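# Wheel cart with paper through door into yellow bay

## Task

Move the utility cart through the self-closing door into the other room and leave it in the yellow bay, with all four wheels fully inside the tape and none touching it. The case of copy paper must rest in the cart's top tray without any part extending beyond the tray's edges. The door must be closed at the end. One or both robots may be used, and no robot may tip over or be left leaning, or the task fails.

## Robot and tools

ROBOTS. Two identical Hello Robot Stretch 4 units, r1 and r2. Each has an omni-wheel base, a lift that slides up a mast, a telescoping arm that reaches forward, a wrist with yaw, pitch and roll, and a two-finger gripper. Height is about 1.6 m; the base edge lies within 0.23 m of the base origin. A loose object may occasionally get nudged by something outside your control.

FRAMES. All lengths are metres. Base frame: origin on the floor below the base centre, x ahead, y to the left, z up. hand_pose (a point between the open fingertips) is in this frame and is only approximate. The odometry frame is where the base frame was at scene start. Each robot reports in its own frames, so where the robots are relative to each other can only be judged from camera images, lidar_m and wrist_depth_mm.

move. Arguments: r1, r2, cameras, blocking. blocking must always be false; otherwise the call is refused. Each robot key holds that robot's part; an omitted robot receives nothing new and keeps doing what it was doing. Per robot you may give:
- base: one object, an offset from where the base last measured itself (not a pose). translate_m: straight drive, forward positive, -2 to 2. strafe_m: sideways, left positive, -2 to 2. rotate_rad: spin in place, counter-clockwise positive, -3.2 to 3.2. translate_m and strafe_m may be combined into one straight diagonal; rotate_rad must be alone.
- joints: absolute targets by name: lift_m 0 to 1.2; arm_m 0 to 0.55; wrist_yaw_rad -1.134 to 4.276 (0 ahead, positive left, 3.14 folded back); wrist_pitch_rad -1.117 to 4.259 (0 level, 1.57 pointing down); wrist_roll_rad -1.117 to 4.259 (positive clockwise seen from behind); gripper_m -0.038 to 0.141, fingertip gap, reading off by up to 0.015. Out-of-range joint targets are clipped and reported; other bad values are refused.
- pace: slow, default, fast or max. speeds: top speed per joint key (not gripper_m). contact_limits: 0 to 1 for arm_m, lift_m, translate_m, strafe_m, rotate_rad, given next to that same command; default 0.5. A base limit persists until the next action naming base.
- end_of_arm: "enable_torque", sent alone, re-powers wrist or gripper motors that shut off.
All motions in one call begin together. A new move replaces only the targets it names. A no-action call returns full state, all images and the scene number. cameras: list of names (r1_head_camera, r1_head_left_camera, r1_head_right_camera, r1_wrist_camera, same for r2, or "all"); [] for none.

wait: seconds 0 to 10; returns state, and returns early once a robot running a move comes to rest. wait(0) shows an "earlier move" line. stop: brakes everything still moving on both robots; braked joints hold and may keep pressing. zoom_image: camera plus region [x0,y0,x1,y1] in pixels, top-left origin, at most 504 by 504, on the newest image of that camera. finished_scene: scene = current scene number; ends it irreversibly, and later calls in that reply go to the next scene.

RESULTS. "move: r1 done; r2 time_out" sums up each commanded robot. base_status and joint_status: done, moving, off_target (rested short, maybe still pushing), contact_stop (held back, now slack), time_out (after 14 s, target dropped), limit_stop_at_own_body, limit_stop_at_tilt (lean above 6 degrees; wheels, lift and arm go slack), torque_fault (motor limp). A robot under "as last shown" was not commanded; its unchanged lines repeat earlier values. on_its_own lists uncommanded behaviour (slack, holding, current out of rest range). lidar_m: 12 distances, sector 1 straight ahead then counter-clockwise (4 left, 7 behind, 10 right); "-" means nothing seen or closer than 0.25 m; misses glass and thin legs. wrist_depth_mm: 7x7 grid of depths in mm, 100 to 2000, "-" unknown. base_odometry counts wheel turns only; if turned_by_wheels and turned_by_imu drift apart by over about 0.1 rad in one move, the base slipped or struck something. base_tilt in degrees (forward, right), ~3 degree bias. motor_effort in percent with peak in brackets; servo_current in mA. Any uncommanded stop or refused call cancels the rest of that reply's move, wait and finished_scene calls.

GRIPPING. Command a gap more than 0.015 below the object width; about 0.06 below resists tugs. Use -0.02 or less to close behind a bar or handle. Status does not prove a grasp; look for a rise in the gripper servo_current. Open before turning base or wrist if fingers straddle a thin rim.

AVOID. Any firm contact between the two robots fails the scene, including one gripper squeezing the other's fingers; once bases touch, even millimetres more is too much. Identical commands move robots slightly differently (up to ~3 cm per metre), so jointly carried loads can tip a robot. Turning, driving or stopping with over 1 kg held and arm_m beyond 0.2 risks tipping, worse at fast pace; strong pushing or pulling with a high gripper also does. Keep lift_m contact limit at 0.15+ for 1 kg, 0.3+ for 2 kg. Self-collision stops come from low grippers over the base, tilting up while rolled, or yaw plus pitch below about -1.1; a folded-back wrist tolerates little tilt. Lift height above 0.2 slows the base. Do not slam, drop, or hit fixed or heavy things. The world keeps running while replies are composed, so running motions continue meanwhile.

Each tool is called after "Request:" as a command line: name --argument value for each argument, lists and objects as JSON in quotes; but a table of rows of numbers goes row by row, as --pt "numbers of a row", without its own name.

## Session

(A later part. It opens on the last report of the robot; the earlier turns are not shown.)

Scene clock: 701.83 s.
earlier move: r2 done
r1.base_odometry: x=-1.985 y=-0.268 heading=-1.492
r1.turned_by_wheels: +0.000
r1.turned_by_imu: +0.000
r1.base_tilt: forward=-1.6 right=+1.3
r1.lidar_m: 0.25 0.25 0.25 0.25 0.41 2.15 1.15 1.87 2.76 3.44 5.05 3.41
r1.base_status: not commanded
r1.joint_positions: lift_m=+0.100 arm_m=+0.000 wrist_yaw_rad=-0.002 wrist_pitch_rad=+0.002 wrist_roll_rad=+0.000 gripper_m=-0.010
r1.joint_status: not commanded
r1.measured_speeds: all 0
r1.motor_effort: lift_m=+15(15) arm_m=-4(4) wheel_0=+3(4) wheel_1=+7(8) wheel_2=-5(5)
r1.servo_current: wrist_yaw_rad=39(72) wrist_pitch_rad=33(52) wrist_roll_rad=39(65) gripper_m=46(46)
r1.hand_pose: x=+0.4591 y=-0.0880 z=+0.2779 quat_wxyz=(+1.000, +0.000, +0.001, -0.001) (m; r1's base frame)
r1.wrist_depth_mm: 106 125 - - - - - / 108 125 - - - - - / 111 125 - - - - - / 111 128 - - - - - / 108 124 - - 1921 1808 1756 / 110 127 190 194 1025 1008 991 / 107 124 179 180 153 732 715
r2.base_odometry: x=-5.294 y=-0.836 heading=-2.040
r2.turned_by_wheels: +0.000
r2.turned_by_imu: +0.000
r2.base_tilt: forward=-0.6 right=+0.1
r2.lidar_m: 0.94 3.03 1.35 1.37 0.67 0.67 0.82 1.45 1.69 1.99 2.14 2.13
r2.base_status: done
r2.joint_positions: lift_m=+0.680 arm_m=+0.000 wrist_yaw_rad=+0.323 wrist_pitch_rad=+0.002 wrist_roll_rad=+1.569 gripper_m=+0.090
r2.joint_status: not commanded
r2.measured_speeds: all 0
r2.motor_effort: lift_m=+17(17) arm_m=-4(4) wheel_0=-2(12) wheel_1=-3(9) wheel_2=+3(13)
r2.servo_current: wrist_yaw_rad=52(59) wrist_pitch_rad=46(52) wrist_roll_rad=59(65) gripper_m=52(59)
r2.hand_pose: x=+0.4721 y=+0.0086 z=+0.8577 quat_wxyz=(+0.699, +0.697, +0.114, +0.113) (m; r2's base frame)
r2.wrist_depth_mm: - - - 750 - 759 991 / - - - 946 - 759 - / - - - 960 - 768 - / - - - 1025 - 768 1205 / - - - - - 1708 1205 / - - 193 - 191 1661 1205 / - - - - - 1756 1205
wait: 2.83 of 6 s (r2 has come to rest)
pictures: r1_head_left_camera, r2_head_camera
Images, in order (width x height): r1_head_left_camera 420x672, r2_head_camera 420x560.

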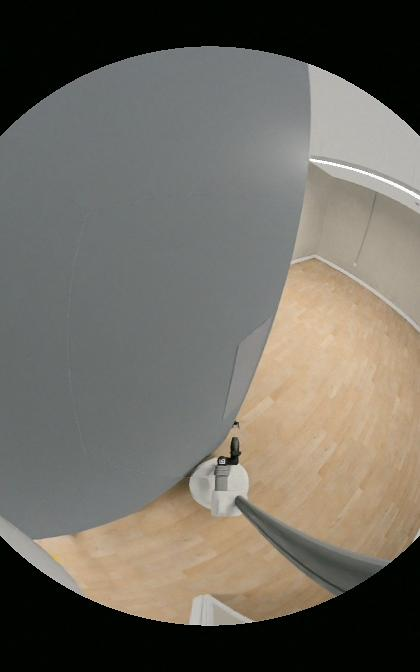

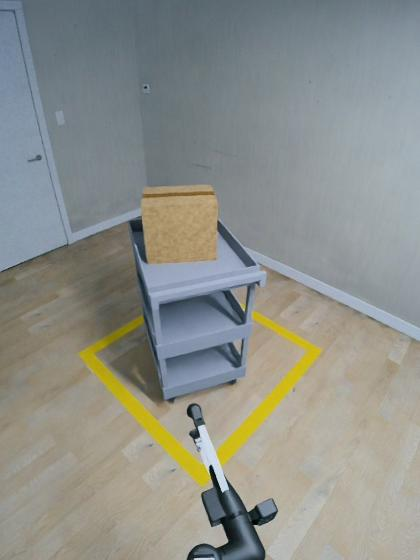

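Request:
move --r1 '{"base":{"translate_m":0.36,"strafe_m":-0.33},"pace":"slow","contact_limits":{"translate_m":0.6}}' --blocking false

Request:
wait --seconds 7

Request:
move --r1 '{"base":{"translate_m":0.35,"strafe_m":-0.35},"pace":"slow","contact_limits":{"translate_m":0.6}}' --r2 '{"base":{"rotate_rad":1.5},"pace":"slow"}' --blocking false

Request:
wait --seconds 3

Request:
wait --seconds 6 --cameras '["r1_head_right_camera","r1_head_left_camera","r2_head_left_camera","r2_head_right_camera"]'

Scene clock: 714.80 s.
move: r1 moving
r1.base_odometry: x=-1.993 y=-0.278 heading=-1.492
r1.turned_by_wheels: +0.000
r1.turned_by_imu: +0.000
r1.base_tilt: forward=-1.6 right=+1.3
r1.lidar_m: 0.25 0.25 0.28 0.25 0.40 2.18 1.14 1.93 2.79 3.43 5.02 3.37
r1.base_status: translate_m moving; strafe_m moving
r1.joint_positions: lift_m=+0.100 arm_m=+0.000 wrist_yaw_rad=-0.002 wrist_pitch_rad=+0.002 wrist_roll_rad=+0.000 gripper_m=-0.010
r1.joint_status: not commanded
r1.measured_speeds: translate_m=+0.038 strafe_m=-0.035 rotate_rad=-0.003 lift_m=+0.000 arm_m=+0.000 wrist_yaw_rad=+0.000 wrist_pitch_rad=+0.000 wrist_roll_rad=+0.000
r1.motor_effort: lift_m=+15(15) arm_m=-4(4) wheel_0=+10(10) wheel_1=+2(8) wheel_2=-8(8)
r1.servo_current: wrist_yaw_rad=46(59) wrist_pitch_rad=46(52) wrist_roll_rad=46(65) gripper_m=39(46)
r1.contact_limits: translate_m 0.6
r1.hand_pose: x=+0.4591 y=-0.0880 z=+0.2779 quat_wxyz=(+1.000, +0.000, +0.001, -0.001) (m; r1's base frame)
r1.wrist_depth_mm: 106 - - - - - - / 108 - - - - - - / 111 122 - - - - - / 111 - - - - - - / 108 121 - - 1983 1863 1808 / 110 - 1008 195 1042 1025 1008 / 107 123 181 180 153 750 723
r2: as last shown
r2.base_tilt: forward=-0.7 right=+0.1
r2.lidar_m: 0.92 3.03 1.37 1.37 0.66 0.67 0.80 1.40 1.72 2.01 2.13 2.14
r2.motor_effort: lift_m=+17(17) arm_m=-3(4) wheel_0=-3(3) wheel_1=-3(3) wheel_2=+3(3)
r2.servo_current: wrist_yaw_rad=59(59) wrist_pitch_rad=46(46) wrist_roll_rad=46(52) gripper_m=52(59)
r2.wrist_depth_mm: - - - 759 - 750 976 / - - - 960 - 759 - / - - - 991 - 768 - / - - - 1025 - 768 1205 / - - - - - 1708 1205 / - - 193 - 191 1661 1182 / - - - - - 1756 1182
pictures: none

Scene clock: 720.43 s.
earlier move: r1 done
r1.base_odometry: x=-2.286 y=-0.652 heading=-1.491
r1.turned_by_wheels: +0.000
r1.turned_by_imu: -0.002
r1.base_tilt: forward=-1.6 right=+1.3
r1.lidar_m: 2.11 1.91 1.93 0.26 0.25 1.57 1.53 2.81 2.84 3.52 4.58 3.25
r1.base_status: done
r1.joint_positions: lift_m=+0.100 arm_m=+0.000 wrist_yaw_rad=-0.002 wrist_pitch_rad=+0.002 wrist_roll_rad=+0.000 gripper_m=-0.010
r1.joint_status: not commanded
r1.measured_speeds: all 0
r1.motor_effort: lift_m=+15(15) arm_m=-4(4) wheel_0=-4(11) wheel_1=+9(9) wheel_2=+2(9)
r1.servo_current: wrist_yaw_rad=39(72) wrist_pitch_rad=39(52) wrist_roll_rad=59(78) gripper_m=46(52)
r1.contact_limits: translate_m 0.6
r1.hand_pose: x=+0.4591 y=-0.0880 z=+0.2779 quat_wxyz=(+1.000, +0.000, +0.001, -0.001) (m; r1's base frame)
r1.wrist_depth_mm: - - - - - - - / - - - - - - - / - - - - - - - / - - - - - - - / - - 1863 - 1863 1921 1708 / 1118 1138 991 194 1060 1025 991 / 809 750 180 180 153 741 723
r2.base_odometry: x=-5.294 y=-0.836 heading=-2.040
r2.turned_by_wheels: +0.000
r2.turned_by_imu: +0.001
r2.base_tilt: forward=-0.7 right=+0.1
r2.lidar_m: 0.95 3.03 1.36 1.39 0.66 0.66 0.79 1.45 1.73 2.01 2.14 2.13
r2.base_status: not commanded
r2.joint_positions: lift_m=+0.680 arm_m=+0.000 wrist_yaw_rad=+0.323 wrist_pitch_rad=+0.002 wrist_roll_rad=+1.569 gripper_m=+0.090
r2.joint_status: not commanded
r2.measured_speeds: all 0
r2.motor_effort: lift_m=+17(17) arm_m=-3(4) wheel_0=-2(3) wheel_1=-3(4) wheel_2=+3(3)
r2.servo_current: wrist_yaw_rad=52(65) wrist_pitch_rad=33(46) wrist_roll_rad=46(65) gripper_m=52(59)
r2.hand_pose: x=+0.4721 y=+0.0086 z=+0.8577 quat_wxyz=(+0.699, +0.697, +0.114, +0.113) (m; r2's base frame)
r2.wrist_depth_mm: - - - 759 - 750 976 / - - - 946 - 768 - / - - - 976 - 768 - / - - - 1025 - 778 1205 / - - - - - 1808 1205 / - - 194 - 191 1661 1205 / - - - - - 1756 1160
wait: 5.63 of 7 s (r1 has come to rest)
pictures: none

Scene clock: 720.93 s.
move: r1 moving; r2 moving
r1.base_odometry: x=-2.294 y=-0.662 heading=-1.491
r1.turned_by_wheels: +0.000
r1.turned_by_imu: +0.000
r1.base_tilt: forward=-1.6 right=+1.3
r1.lidar_m: 2.08 1.91 1.94 1.36 0.25 1.58 1.55 2.81 2.87 3.53 4.56 3.27
r1.base_status: translate_m moving; strafe_m moving
r1.joint_positions: lift_m=+0.100 arm_m=+0.000 wrist_yaw_rad=-0.002 wrist_pitch_rad=+0.002 wrist_roll_rad=+0.000 gripper_m=-0.010
r1.joint_status: not commanded
r1.measured_speeds: translate_m=+0.036 strafe_m=-0.035 rotate_rad=+0.002 lift_m=+0.000 arm_m=+0.000 wrist_yaw_rad=+0.000 wrist_pitch_rad=+0.000 wrist_roll_rad=+0.000
r1.motor_effort: lift_m=+15(15) arm_m=-4(4) wheel_0=+6(7) wheel_1=-3(8) wheel_2=-4(6)
r1.servo_current: wrist_yaw_rad=59(65) wrist_pitch_rad=39(46) wrist_roll_rad=46(59) gripper_m=39(52)
r1.contact_limits: translate_m 0.6
r1.hand_pose: x=+0.4591 y=-0.0880 z=+0.2779 quat_wxyz=(+1.000, +0.000, +0.001, -0.001) (m; r1's base frame)
r1.wrist_depth_mm: - - - - - - - / - - - - - - - / - - - - - - - / - - - - - - - / - - 1808 - 1921 1863 1808 / 1138 1118 1008 195 1025 1025 976 / 809 741 180 180 152 732 715
r2.base_odometry: x=-5.294 y=-0.836 heading=-1.914
r2.turned_by_wheels: +0.126
r2.turned_by_imu: +0.122
r2.base_tilt: forward=-0.7 right=+0.1
r2.lidar_m: 0.94 3.03 1.35 3.90 0.66 0.69 0.89 1.71 1.75 2.21 2.14 1.02
r2.base_status: rotate_rad moving
r2.joint_positions: lift_m=+0.680 arm_m=+0.000 wrist_yaw_rad=+0.323 wrist_pitch_rad=+0.002 wrist_roll_rad=+1.569 gripper_m=+0.090
r2.joint_status: not commanded
r2.measured_speeds: translate_m=+0.001 strafe_m=+0.000 rotate_rad=+0.490 lift_m=+0.000 arm_m=+0.000 wrist_yaw_rad=+0.000 wrist_pitch_rad=+0.000 wrist_roll_rad=+0.000
r2.motor_effort: lift_m=+17(17) arm_m=-3(4) wheel_0=-9(9) wheel_1=-8(9) wheel_2=-9(10)
r2.servo_current: wrist_yaw_rad=46(52) wrist_pitch_rad=46(46) wrist_roll_rad=46(52) gripper_m=59(59)
r2.hand_pose: x=+0.4721 y=+0.0085 z=+0.8577 quat_wxyz=(+0.699, +0.697, +0.114, +0.113) (m; r2's base frame)
r2.wrist_depth_mm: - - - 707 - 723 - / - - 976 732 - 732 - / - - - 759 - 750 - / - - - - - 1708 1205 / - - - - - 1756 1205 / - - 194 - 191 1661 1182 / - - - - - 1708 1205
pictures: none

Scene clock: 723.23 s.
earlier move: r1 moving; r2 done
r1.base_odometry: x=-2.436 y=-0.829 heading=-1.491
r1.turned_by_wheels: +0.000
r1.turned_by_imu: -0.001
r1.base_tilt: forward=-1.6 right=+1.3
r1.lidar_m: 2.08 1.90 1.90 1.57 1.27 0.98 0.92 2.84 2.86 3.53 4.35 3.20
r1.base_status: translate_m moving; strafe_m moving
r1.joint_positions: lift_m=+0.100 arm_m=+0.000 wrist_yaw_rad=-0.002 wrist_pitch_rad=+0.002 wrist_roll_rad=+0.000 gripper_m=-0.010
r1.joint_status: not commanded
r1.measured_speeds: translate_m=+0.069 strafe_m=-0.070 rotate_rad=+0.002 lift_m=+0.000 arm_m=+0.000 wrist_yaw_rad=+0.000 wrist_pitch_rad=+0.000 wrist_roll_rad=+0.000
r1.motor_effort: lift_m=+15(15) arm_m=-4(4) wheel_0=+6(9) wheel_1=-4(8) wheel_2=-3(7)
r1.servo_current: wrist_yaw_rad=33(72) wrist_pitch_rad=46(52) wrist_roll_rad=33(65) gripper_m=46(52)
r1.contact_limits: translate_m 0.6
r1.hand_pose: x=+0.4591 y=-0.0880 z=+0.2779 quat_wxyz=(+1.000, +0.000, +0.001, -0.001) (m; r1's base frame)
r1.wrist_depth_mm: - - - - - - - / - - - - - - - / - - - - - - - / - - - - - - - / - - 1756 - 1983 1863 1756 / 1138 1118 1008 194 1042 1025 991 / 809 750 180 180 153 741 715
r2.base_odometry: x=-5.294 y=-0.836 heading=-0.541
r2.turned_by_wheels: +1.373
r2.turned_by_imu: +1.337
r2.base_tilt: forward=-0.7 right=+0.1
r2.lidar_m: 1.35 0.65 0.66 0.78 1.23 1.72 1.94 2.14 2.13 0.95 1.06 1.51
r2.base_status: done
r2.joint_positions: lift_m=+0.680 arm_m=+0.000 wrist_yaw_rad=+0.323 wrist_pitch_rad=+0.002 wrist_roll_rad=+1.569 gripper_m=+0.090
r2.joint_status: not commanded
r2.measured_speeds: all 0
r2.motor_effort: lift_m=+17(17) arm_m=-3(4) wheel_0=-3(11) wheel_1=-3(9) wheel_2=-6(10)
r2.servo_current: wrist_yaw_rad=39(65) wrist_pitch_rad=39(46) wrist_roll_rad=59(59) gripper_m=52(59)
r2.hand_pose: x=+0.4721 y=+0.0085 z=+0.8577 quat_wxyz=(+0.699, +0.697, +0.114, +0.113) (m; r2's base frame)
r2.wrist_depth_mm: - - - - - - - / - - - - - 1756 1205 / - - - - - 1708 1205 / - - - - - 1708 1182 / - - 1366 - - - 1138 / - - 190 - 188 - - / - - - - - - -
wait: 2.30 of 3 s (r2 has come to rest)
pictures: none

Scene clock: 726.63 s.
earlier move: r1 done
r1.base_odometry: x=-2.607 y=-1.029 heading=-1.491
r1.turned_by_wheels: +0.000
r1.turned_by_imu: -0.001
r1.base_tilt: forward=-1.6 right=+1.2
r1.lidar_m: 2.04 1.85 1.90 1.87 1.68 1.68 2.15 2.86 2.90 3.56 4.06 3.19
r1.base_status: done
r1.joint_positions: lift_m=+0.100 arm_m=+0.000 wrist_yaw_rad=-0.002 wrist_pitch_rad=+0.002 wrist_roll_rad=+0.000 gripper_m=-0.010
r1.joint_status: not commanded
r1.measured_speeds: all 0
r1.motor_effort: lift_m=+15(15) arm_m=-4(4) wheel_0=+3(9) wheel_1=-2(8) wheel_2=-1(7)
r1.servo_current: wrist_yaw_rad=52(72) wrist_pitch_rad=39(52) wrist_roll_rad=33(65) gripper_m=46(52)
r1.contact_limits: translate_m 0.6
r1.hand_pose: x=+0.4591 y=-0.0880 z=+0.2779 quat_wxyz=(+1.000, +0.000, +0.001, -0.001) (m; r1's base frame)
r1.wrist_depth_mm: - - - - - - - / - - - - - - - / - - - - - - - / - - - - - - - / - - 1808 - 1983 1808 1756 / 1160 1138 1025 194 1060 1060 991 / 798 759 180 180 152 741 723
r2.base_odometry: x=-5.294 y=-0.836 heading=-0.541
r2.turned_by_wheels: +0.000
r2.turned_by_imu: +0.000
r2.base_tilt: forward=-0.7 right=+0.1
r2.lidar_m: 0.95 0.66 0.67 0.73 1.24 1.70 1.94 2.14 2.14 0.96 1.02 1.54
r2.base_status: done
r2.joint_positions: lift_m=+0.680 arm_m=+0.000 wrist_yaw_rad=+0.323 wrist_pitch_rad=+0.002 wrist_roll_rad=+1.569 gripper_m=+0.090
r2.joint_status: not commanded
r2.measured_speeds: all 0
r2.motor_effort: lift_m=+17(17) arm_m=-3(4) wheel_0=-3(11) wheel_1=-3(9) wheel_2=-6(10)
r2.servo_current: wrist_yaw_rad=59(65) wrist_pitch_rad=39(52) wrist_roll_rad=52(59) gripper_m=52(59)
r2.hand_pose: x=+0.4721 y=+0.0085 z=+0.8577 quat_wxyz=(+0.699, +0.697, +0.114, +0.113) (m; r2's base frame)
r2.wrist_depth_mm: - - - - - - - / - 1042 1042 - - - - / - - - - - - - / - - - - - - - / - - - - - - - / - - 190 - 189 - - / - - - - - - -
wait: 3.40 of 6 s (r1 has come to rest)
pictures: r1_head_left_camera, r1_head_right_camera, r2_head_left_camera, r2_head_right_camera
Images, in order (width x height): r1_head_left_camera 420x672, r1_head_right_camera 420x672, r2_head_left_camera 420x672, r2_head_right_camera 420x672.

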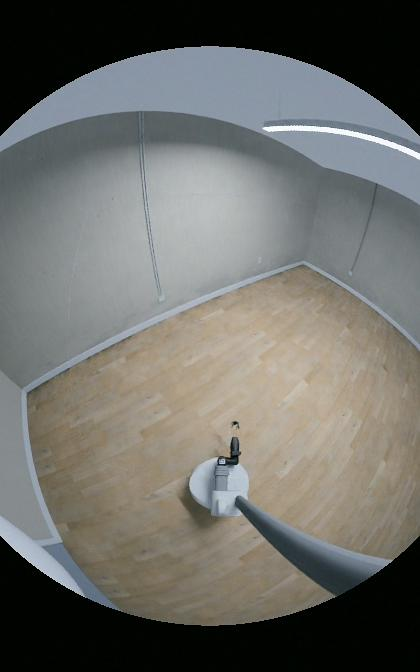

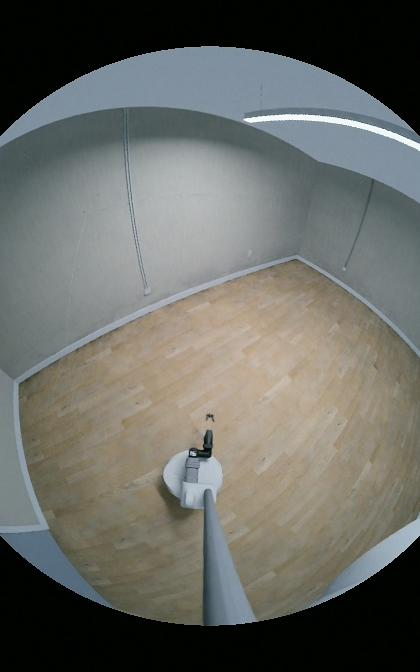

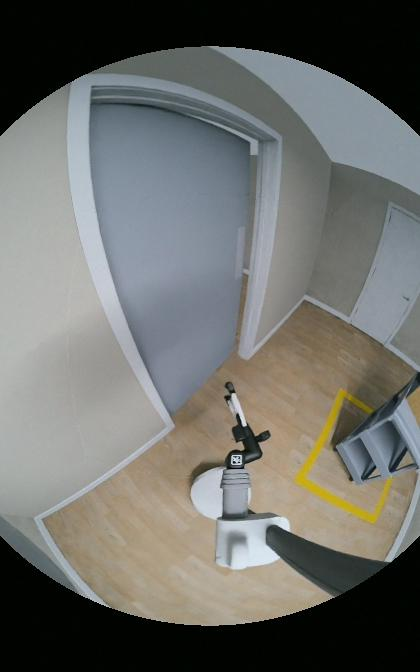

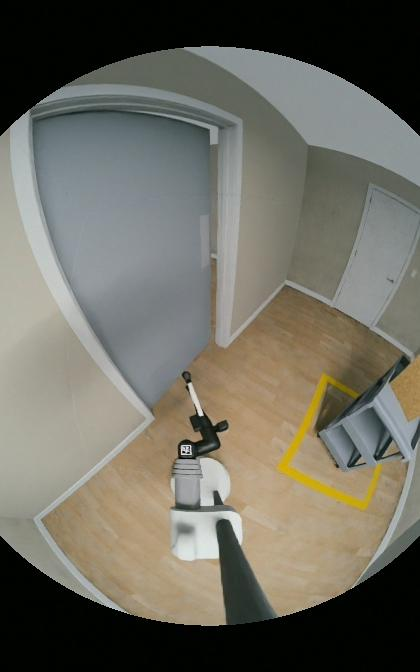

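Request:
move --r2 '{"base":{"rotate_rad":-0.7},"pace":"slow"}' --blocking false

Request:
wait --seconds 4 --cameras '["r2_head_camera","r2_head_left_camera"]'

Request:
zoom_image --camera "r2_head_camera" --region '[100, 150, 420, 500]'

Request:
zoom_image --camera "r2_head_left_camera" --region '[0, 100, 250, 420]'

Scene clock: 734.97 s.
move: r2 moving
r1: as last shown
r1.turned_by_imu: +0.000
r1.base_tilt: forward=-1.6 right=+1.3
r1.lidar_m: 2.05 1.84 1.86 1.87 1.69 1.71 2.14 2.87 2.90 3.58 4.07 3.15
r1.motor_effort: lift_m=+15(15) arm_m=-3(4) wheel_0=+3(3) wheel_1=-3(3) wheel_2=-1(1)
r1.servo_current: wrist_yaw_rad=33(72) wrist_pitch_rad=39(46) wrist_roll_rad=46(65) gripper_m=39(46)
r1.contact_limits: translate_m 0.6
r1.wrist_depth_mm: - - - - - - - / - - - - - - - / - - - - - - - / - - - - - - - / - - 1756 - 1983 1808 1756 / 1160 1138 1008 193 1042 1042 976 / 809 741 180 180 152 750 723
r2.base_odometry: x=-5.294 y=-0.836 heading=-0.665
r2.turned_by_wheels: -0.124
r2.turned_by_imu: -0.120
r2.base_tilt: forward=-0.7 right=+0.1
r2.lidar_m: 1.00 0.65 0.66 0.71 1.05 1.71 1.82 2.19 2.13 0.97 0.96 2.08
r2.base_status: rotate_rad moving
r2.joint_positions: lift_m=+0.680 arm_m=+0.000 wrist_yaw_rad=+0.323 wrist_pitch_rad=+0.002 wrist_roll_rad=+1.569 gripper_m=+0.090
r2.joint_status: not commanded
r2.measured_speeds: translate_m=+0.001 strafe_m=+0.001 rotate_rad=-0.489 lift_m=+0.000 arm_m=+0.000 wrist_yaw_rad=+0.000 wrist_pitch_rad=+0.000 wrist_roll_rad=+0.000
r2.motor_effort: lift_m=+17(17) arm_m=-4(4) wheel_0=+5(8) wheel_1=+8(8) wheel_2=+8(9)
r2.servo_current: wrist_yaw_rad=52(52) wrist_pitch_rad=39(46) wrist_roll_rad=46(52) gripper_m=46(52)
r2.hand_pose: x=+0.4721 y=+0.0085 z=+0.8577 quat_wxyz=(+0.699, +0.697, +0.114, +0.113) (m; r2's base frame)
r2.wrist_depth_mm: - - - - - - - / - - 1025 - - - - / - - - - - - - / - - - - - - - / - - - - - - - / - - 190 - 189 - - / - - - - - - -
pictures: none

Scene clock: 736.43 s.
earlier move: r2 done
r1.base_odometry: x=-2.607 y=-1.029 heading=-1.491
r1.turned_by_wheels: +0.000
r1.turned_by_imu: +0.000
r1.base_tilt: forward=-1.6 right=+1.3
r1.lidar_m: 2.06 1.87 1.88 1.87 1.68 1.72 2.15 2.87 2.89 3.59 4.07 3.15
r1.base_status: not commanded
r1.joint_positions: lift_m=+0.100 arm_m=+0.000 wrist_yaw_rad=-0.002 wrist_pitch_rad=+0.002 wrist_roll_rad=+0.000 gripper_m=-0.010
r1.joint_status: not commanded
r1.measured_speeds: all 0
r1.motor_effort: lift_m=+15(15) arm_m=-4(4) wheel_0=+3(3) wheel_1=-2(3) wheel_2=-1(1)
r1.servo_current: wrist_yaw_rad=59(72) wrist_pitch_rad=46(46) wrist_roll_rad=59(65) gripper_m=39(52)
r1.contact_limits: translate_m 0.6
r1.hand_pose: x=+0.4591 y=-0.0880 z=+0.2779 quat_wxyz=(+1.000, +0.000, +0.001, -0.001) (m; r1's base frame)
r1.wrist_depth_mm: - - - - - - - / - - - - - - - / - - - - - - - / - - - - - - - / - - 1808 - 1983 1808 1756 / 1138 1160 1008 195 1025 1008 991 / 798 759 180 180 153 759 723
r2.base_odometry: x=-5.294 y=-0.836 heading=-1.239
r2.turned_by_wheels: -0.574
r2.turned_by_imu: -0.559
r2.base_tilt: forward=-0.7 right=+0.0
r2.lidar_m: 2.39 1.05 0.78 0.66 0.67 1.02 1.72 1.79 2.20 2.13 0.98 0.94
r2.base_status: done
r2.joint_positions: lift_m=+0.680 arm_m=+0.000 wrist_yaw_rad=+0.323 wrist_pitch_rad=+0.002 wrist_roll_rad=+1.569 gripper_m=+0.090
r2.joint_status: not commanded
r2.measured_speeds: all 0
r2.motor_effort: lift_m=+17(17) arm_m=-3(4) wheel_0=+4(8) wheel_1=+6(8) wheel_2=+6(10)
r2.servo_current: wrist_yaw_rad=46(59) wrist_pitch_rad=39(46) wrist_roll_rad=46(65) gripper_m=52(59)
r2.hand_pose: x=+0.4721 y=+0.0085 z=+0.8577 quat_wxyz=(+0.699, +0.697, +0.114, +0.113) (m; r2's base frame)
r2.wrist_depth_mm: - - - - - 1661 1182 / - - - - - 1708 1160 / - - - - - 1708 1182 / - - - - - 1708 1182 / - - - - - 1537 1205 / - - 190 - 189 - 1138 / - - - - - - -
wait: 1.47 of 4 s (r2 has come to rest)
pictures: r2_head_camera, r2_head_left_camera
Images, in order (width x height): r2_head_camera 420x560, r2_head_left_camera 420x672.

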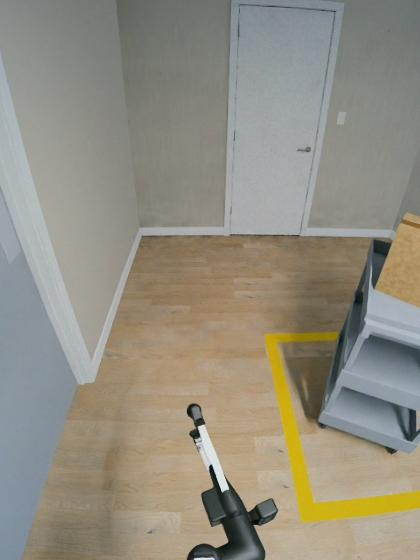

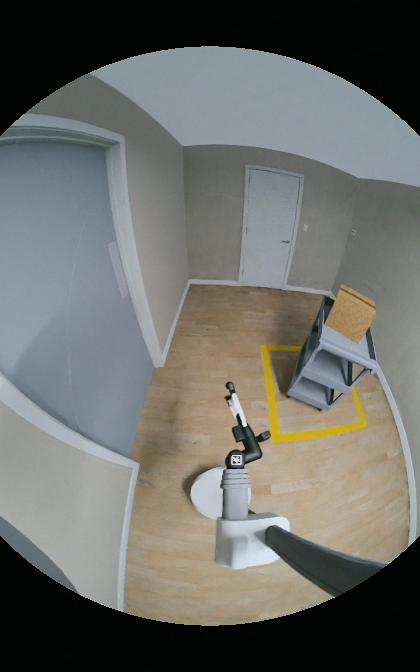

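Scaled by 1.440 from the camera's 420x560 image, which has a finer 1200x1600 frame.

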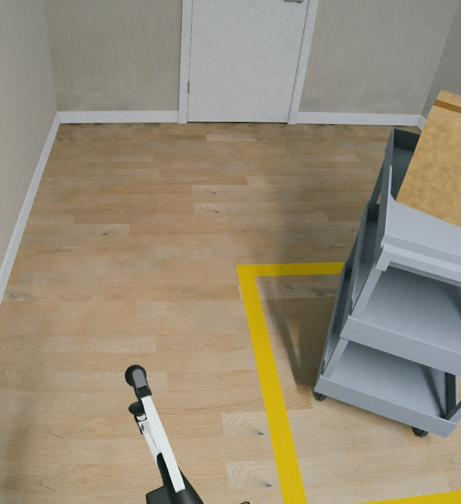

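Scaled by 1.575 from the camera's 420x672 image, which has a finer 600x960 frame.

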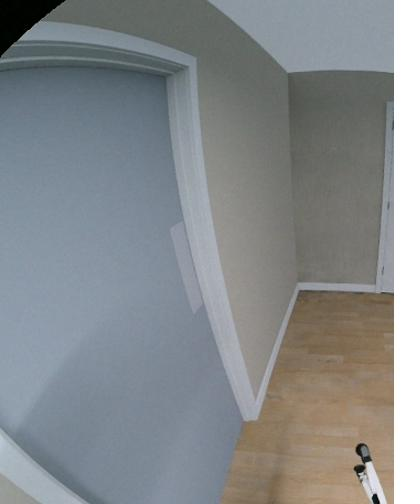

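Request:
finished_scene --scene 2

The scene is finished: the task was done.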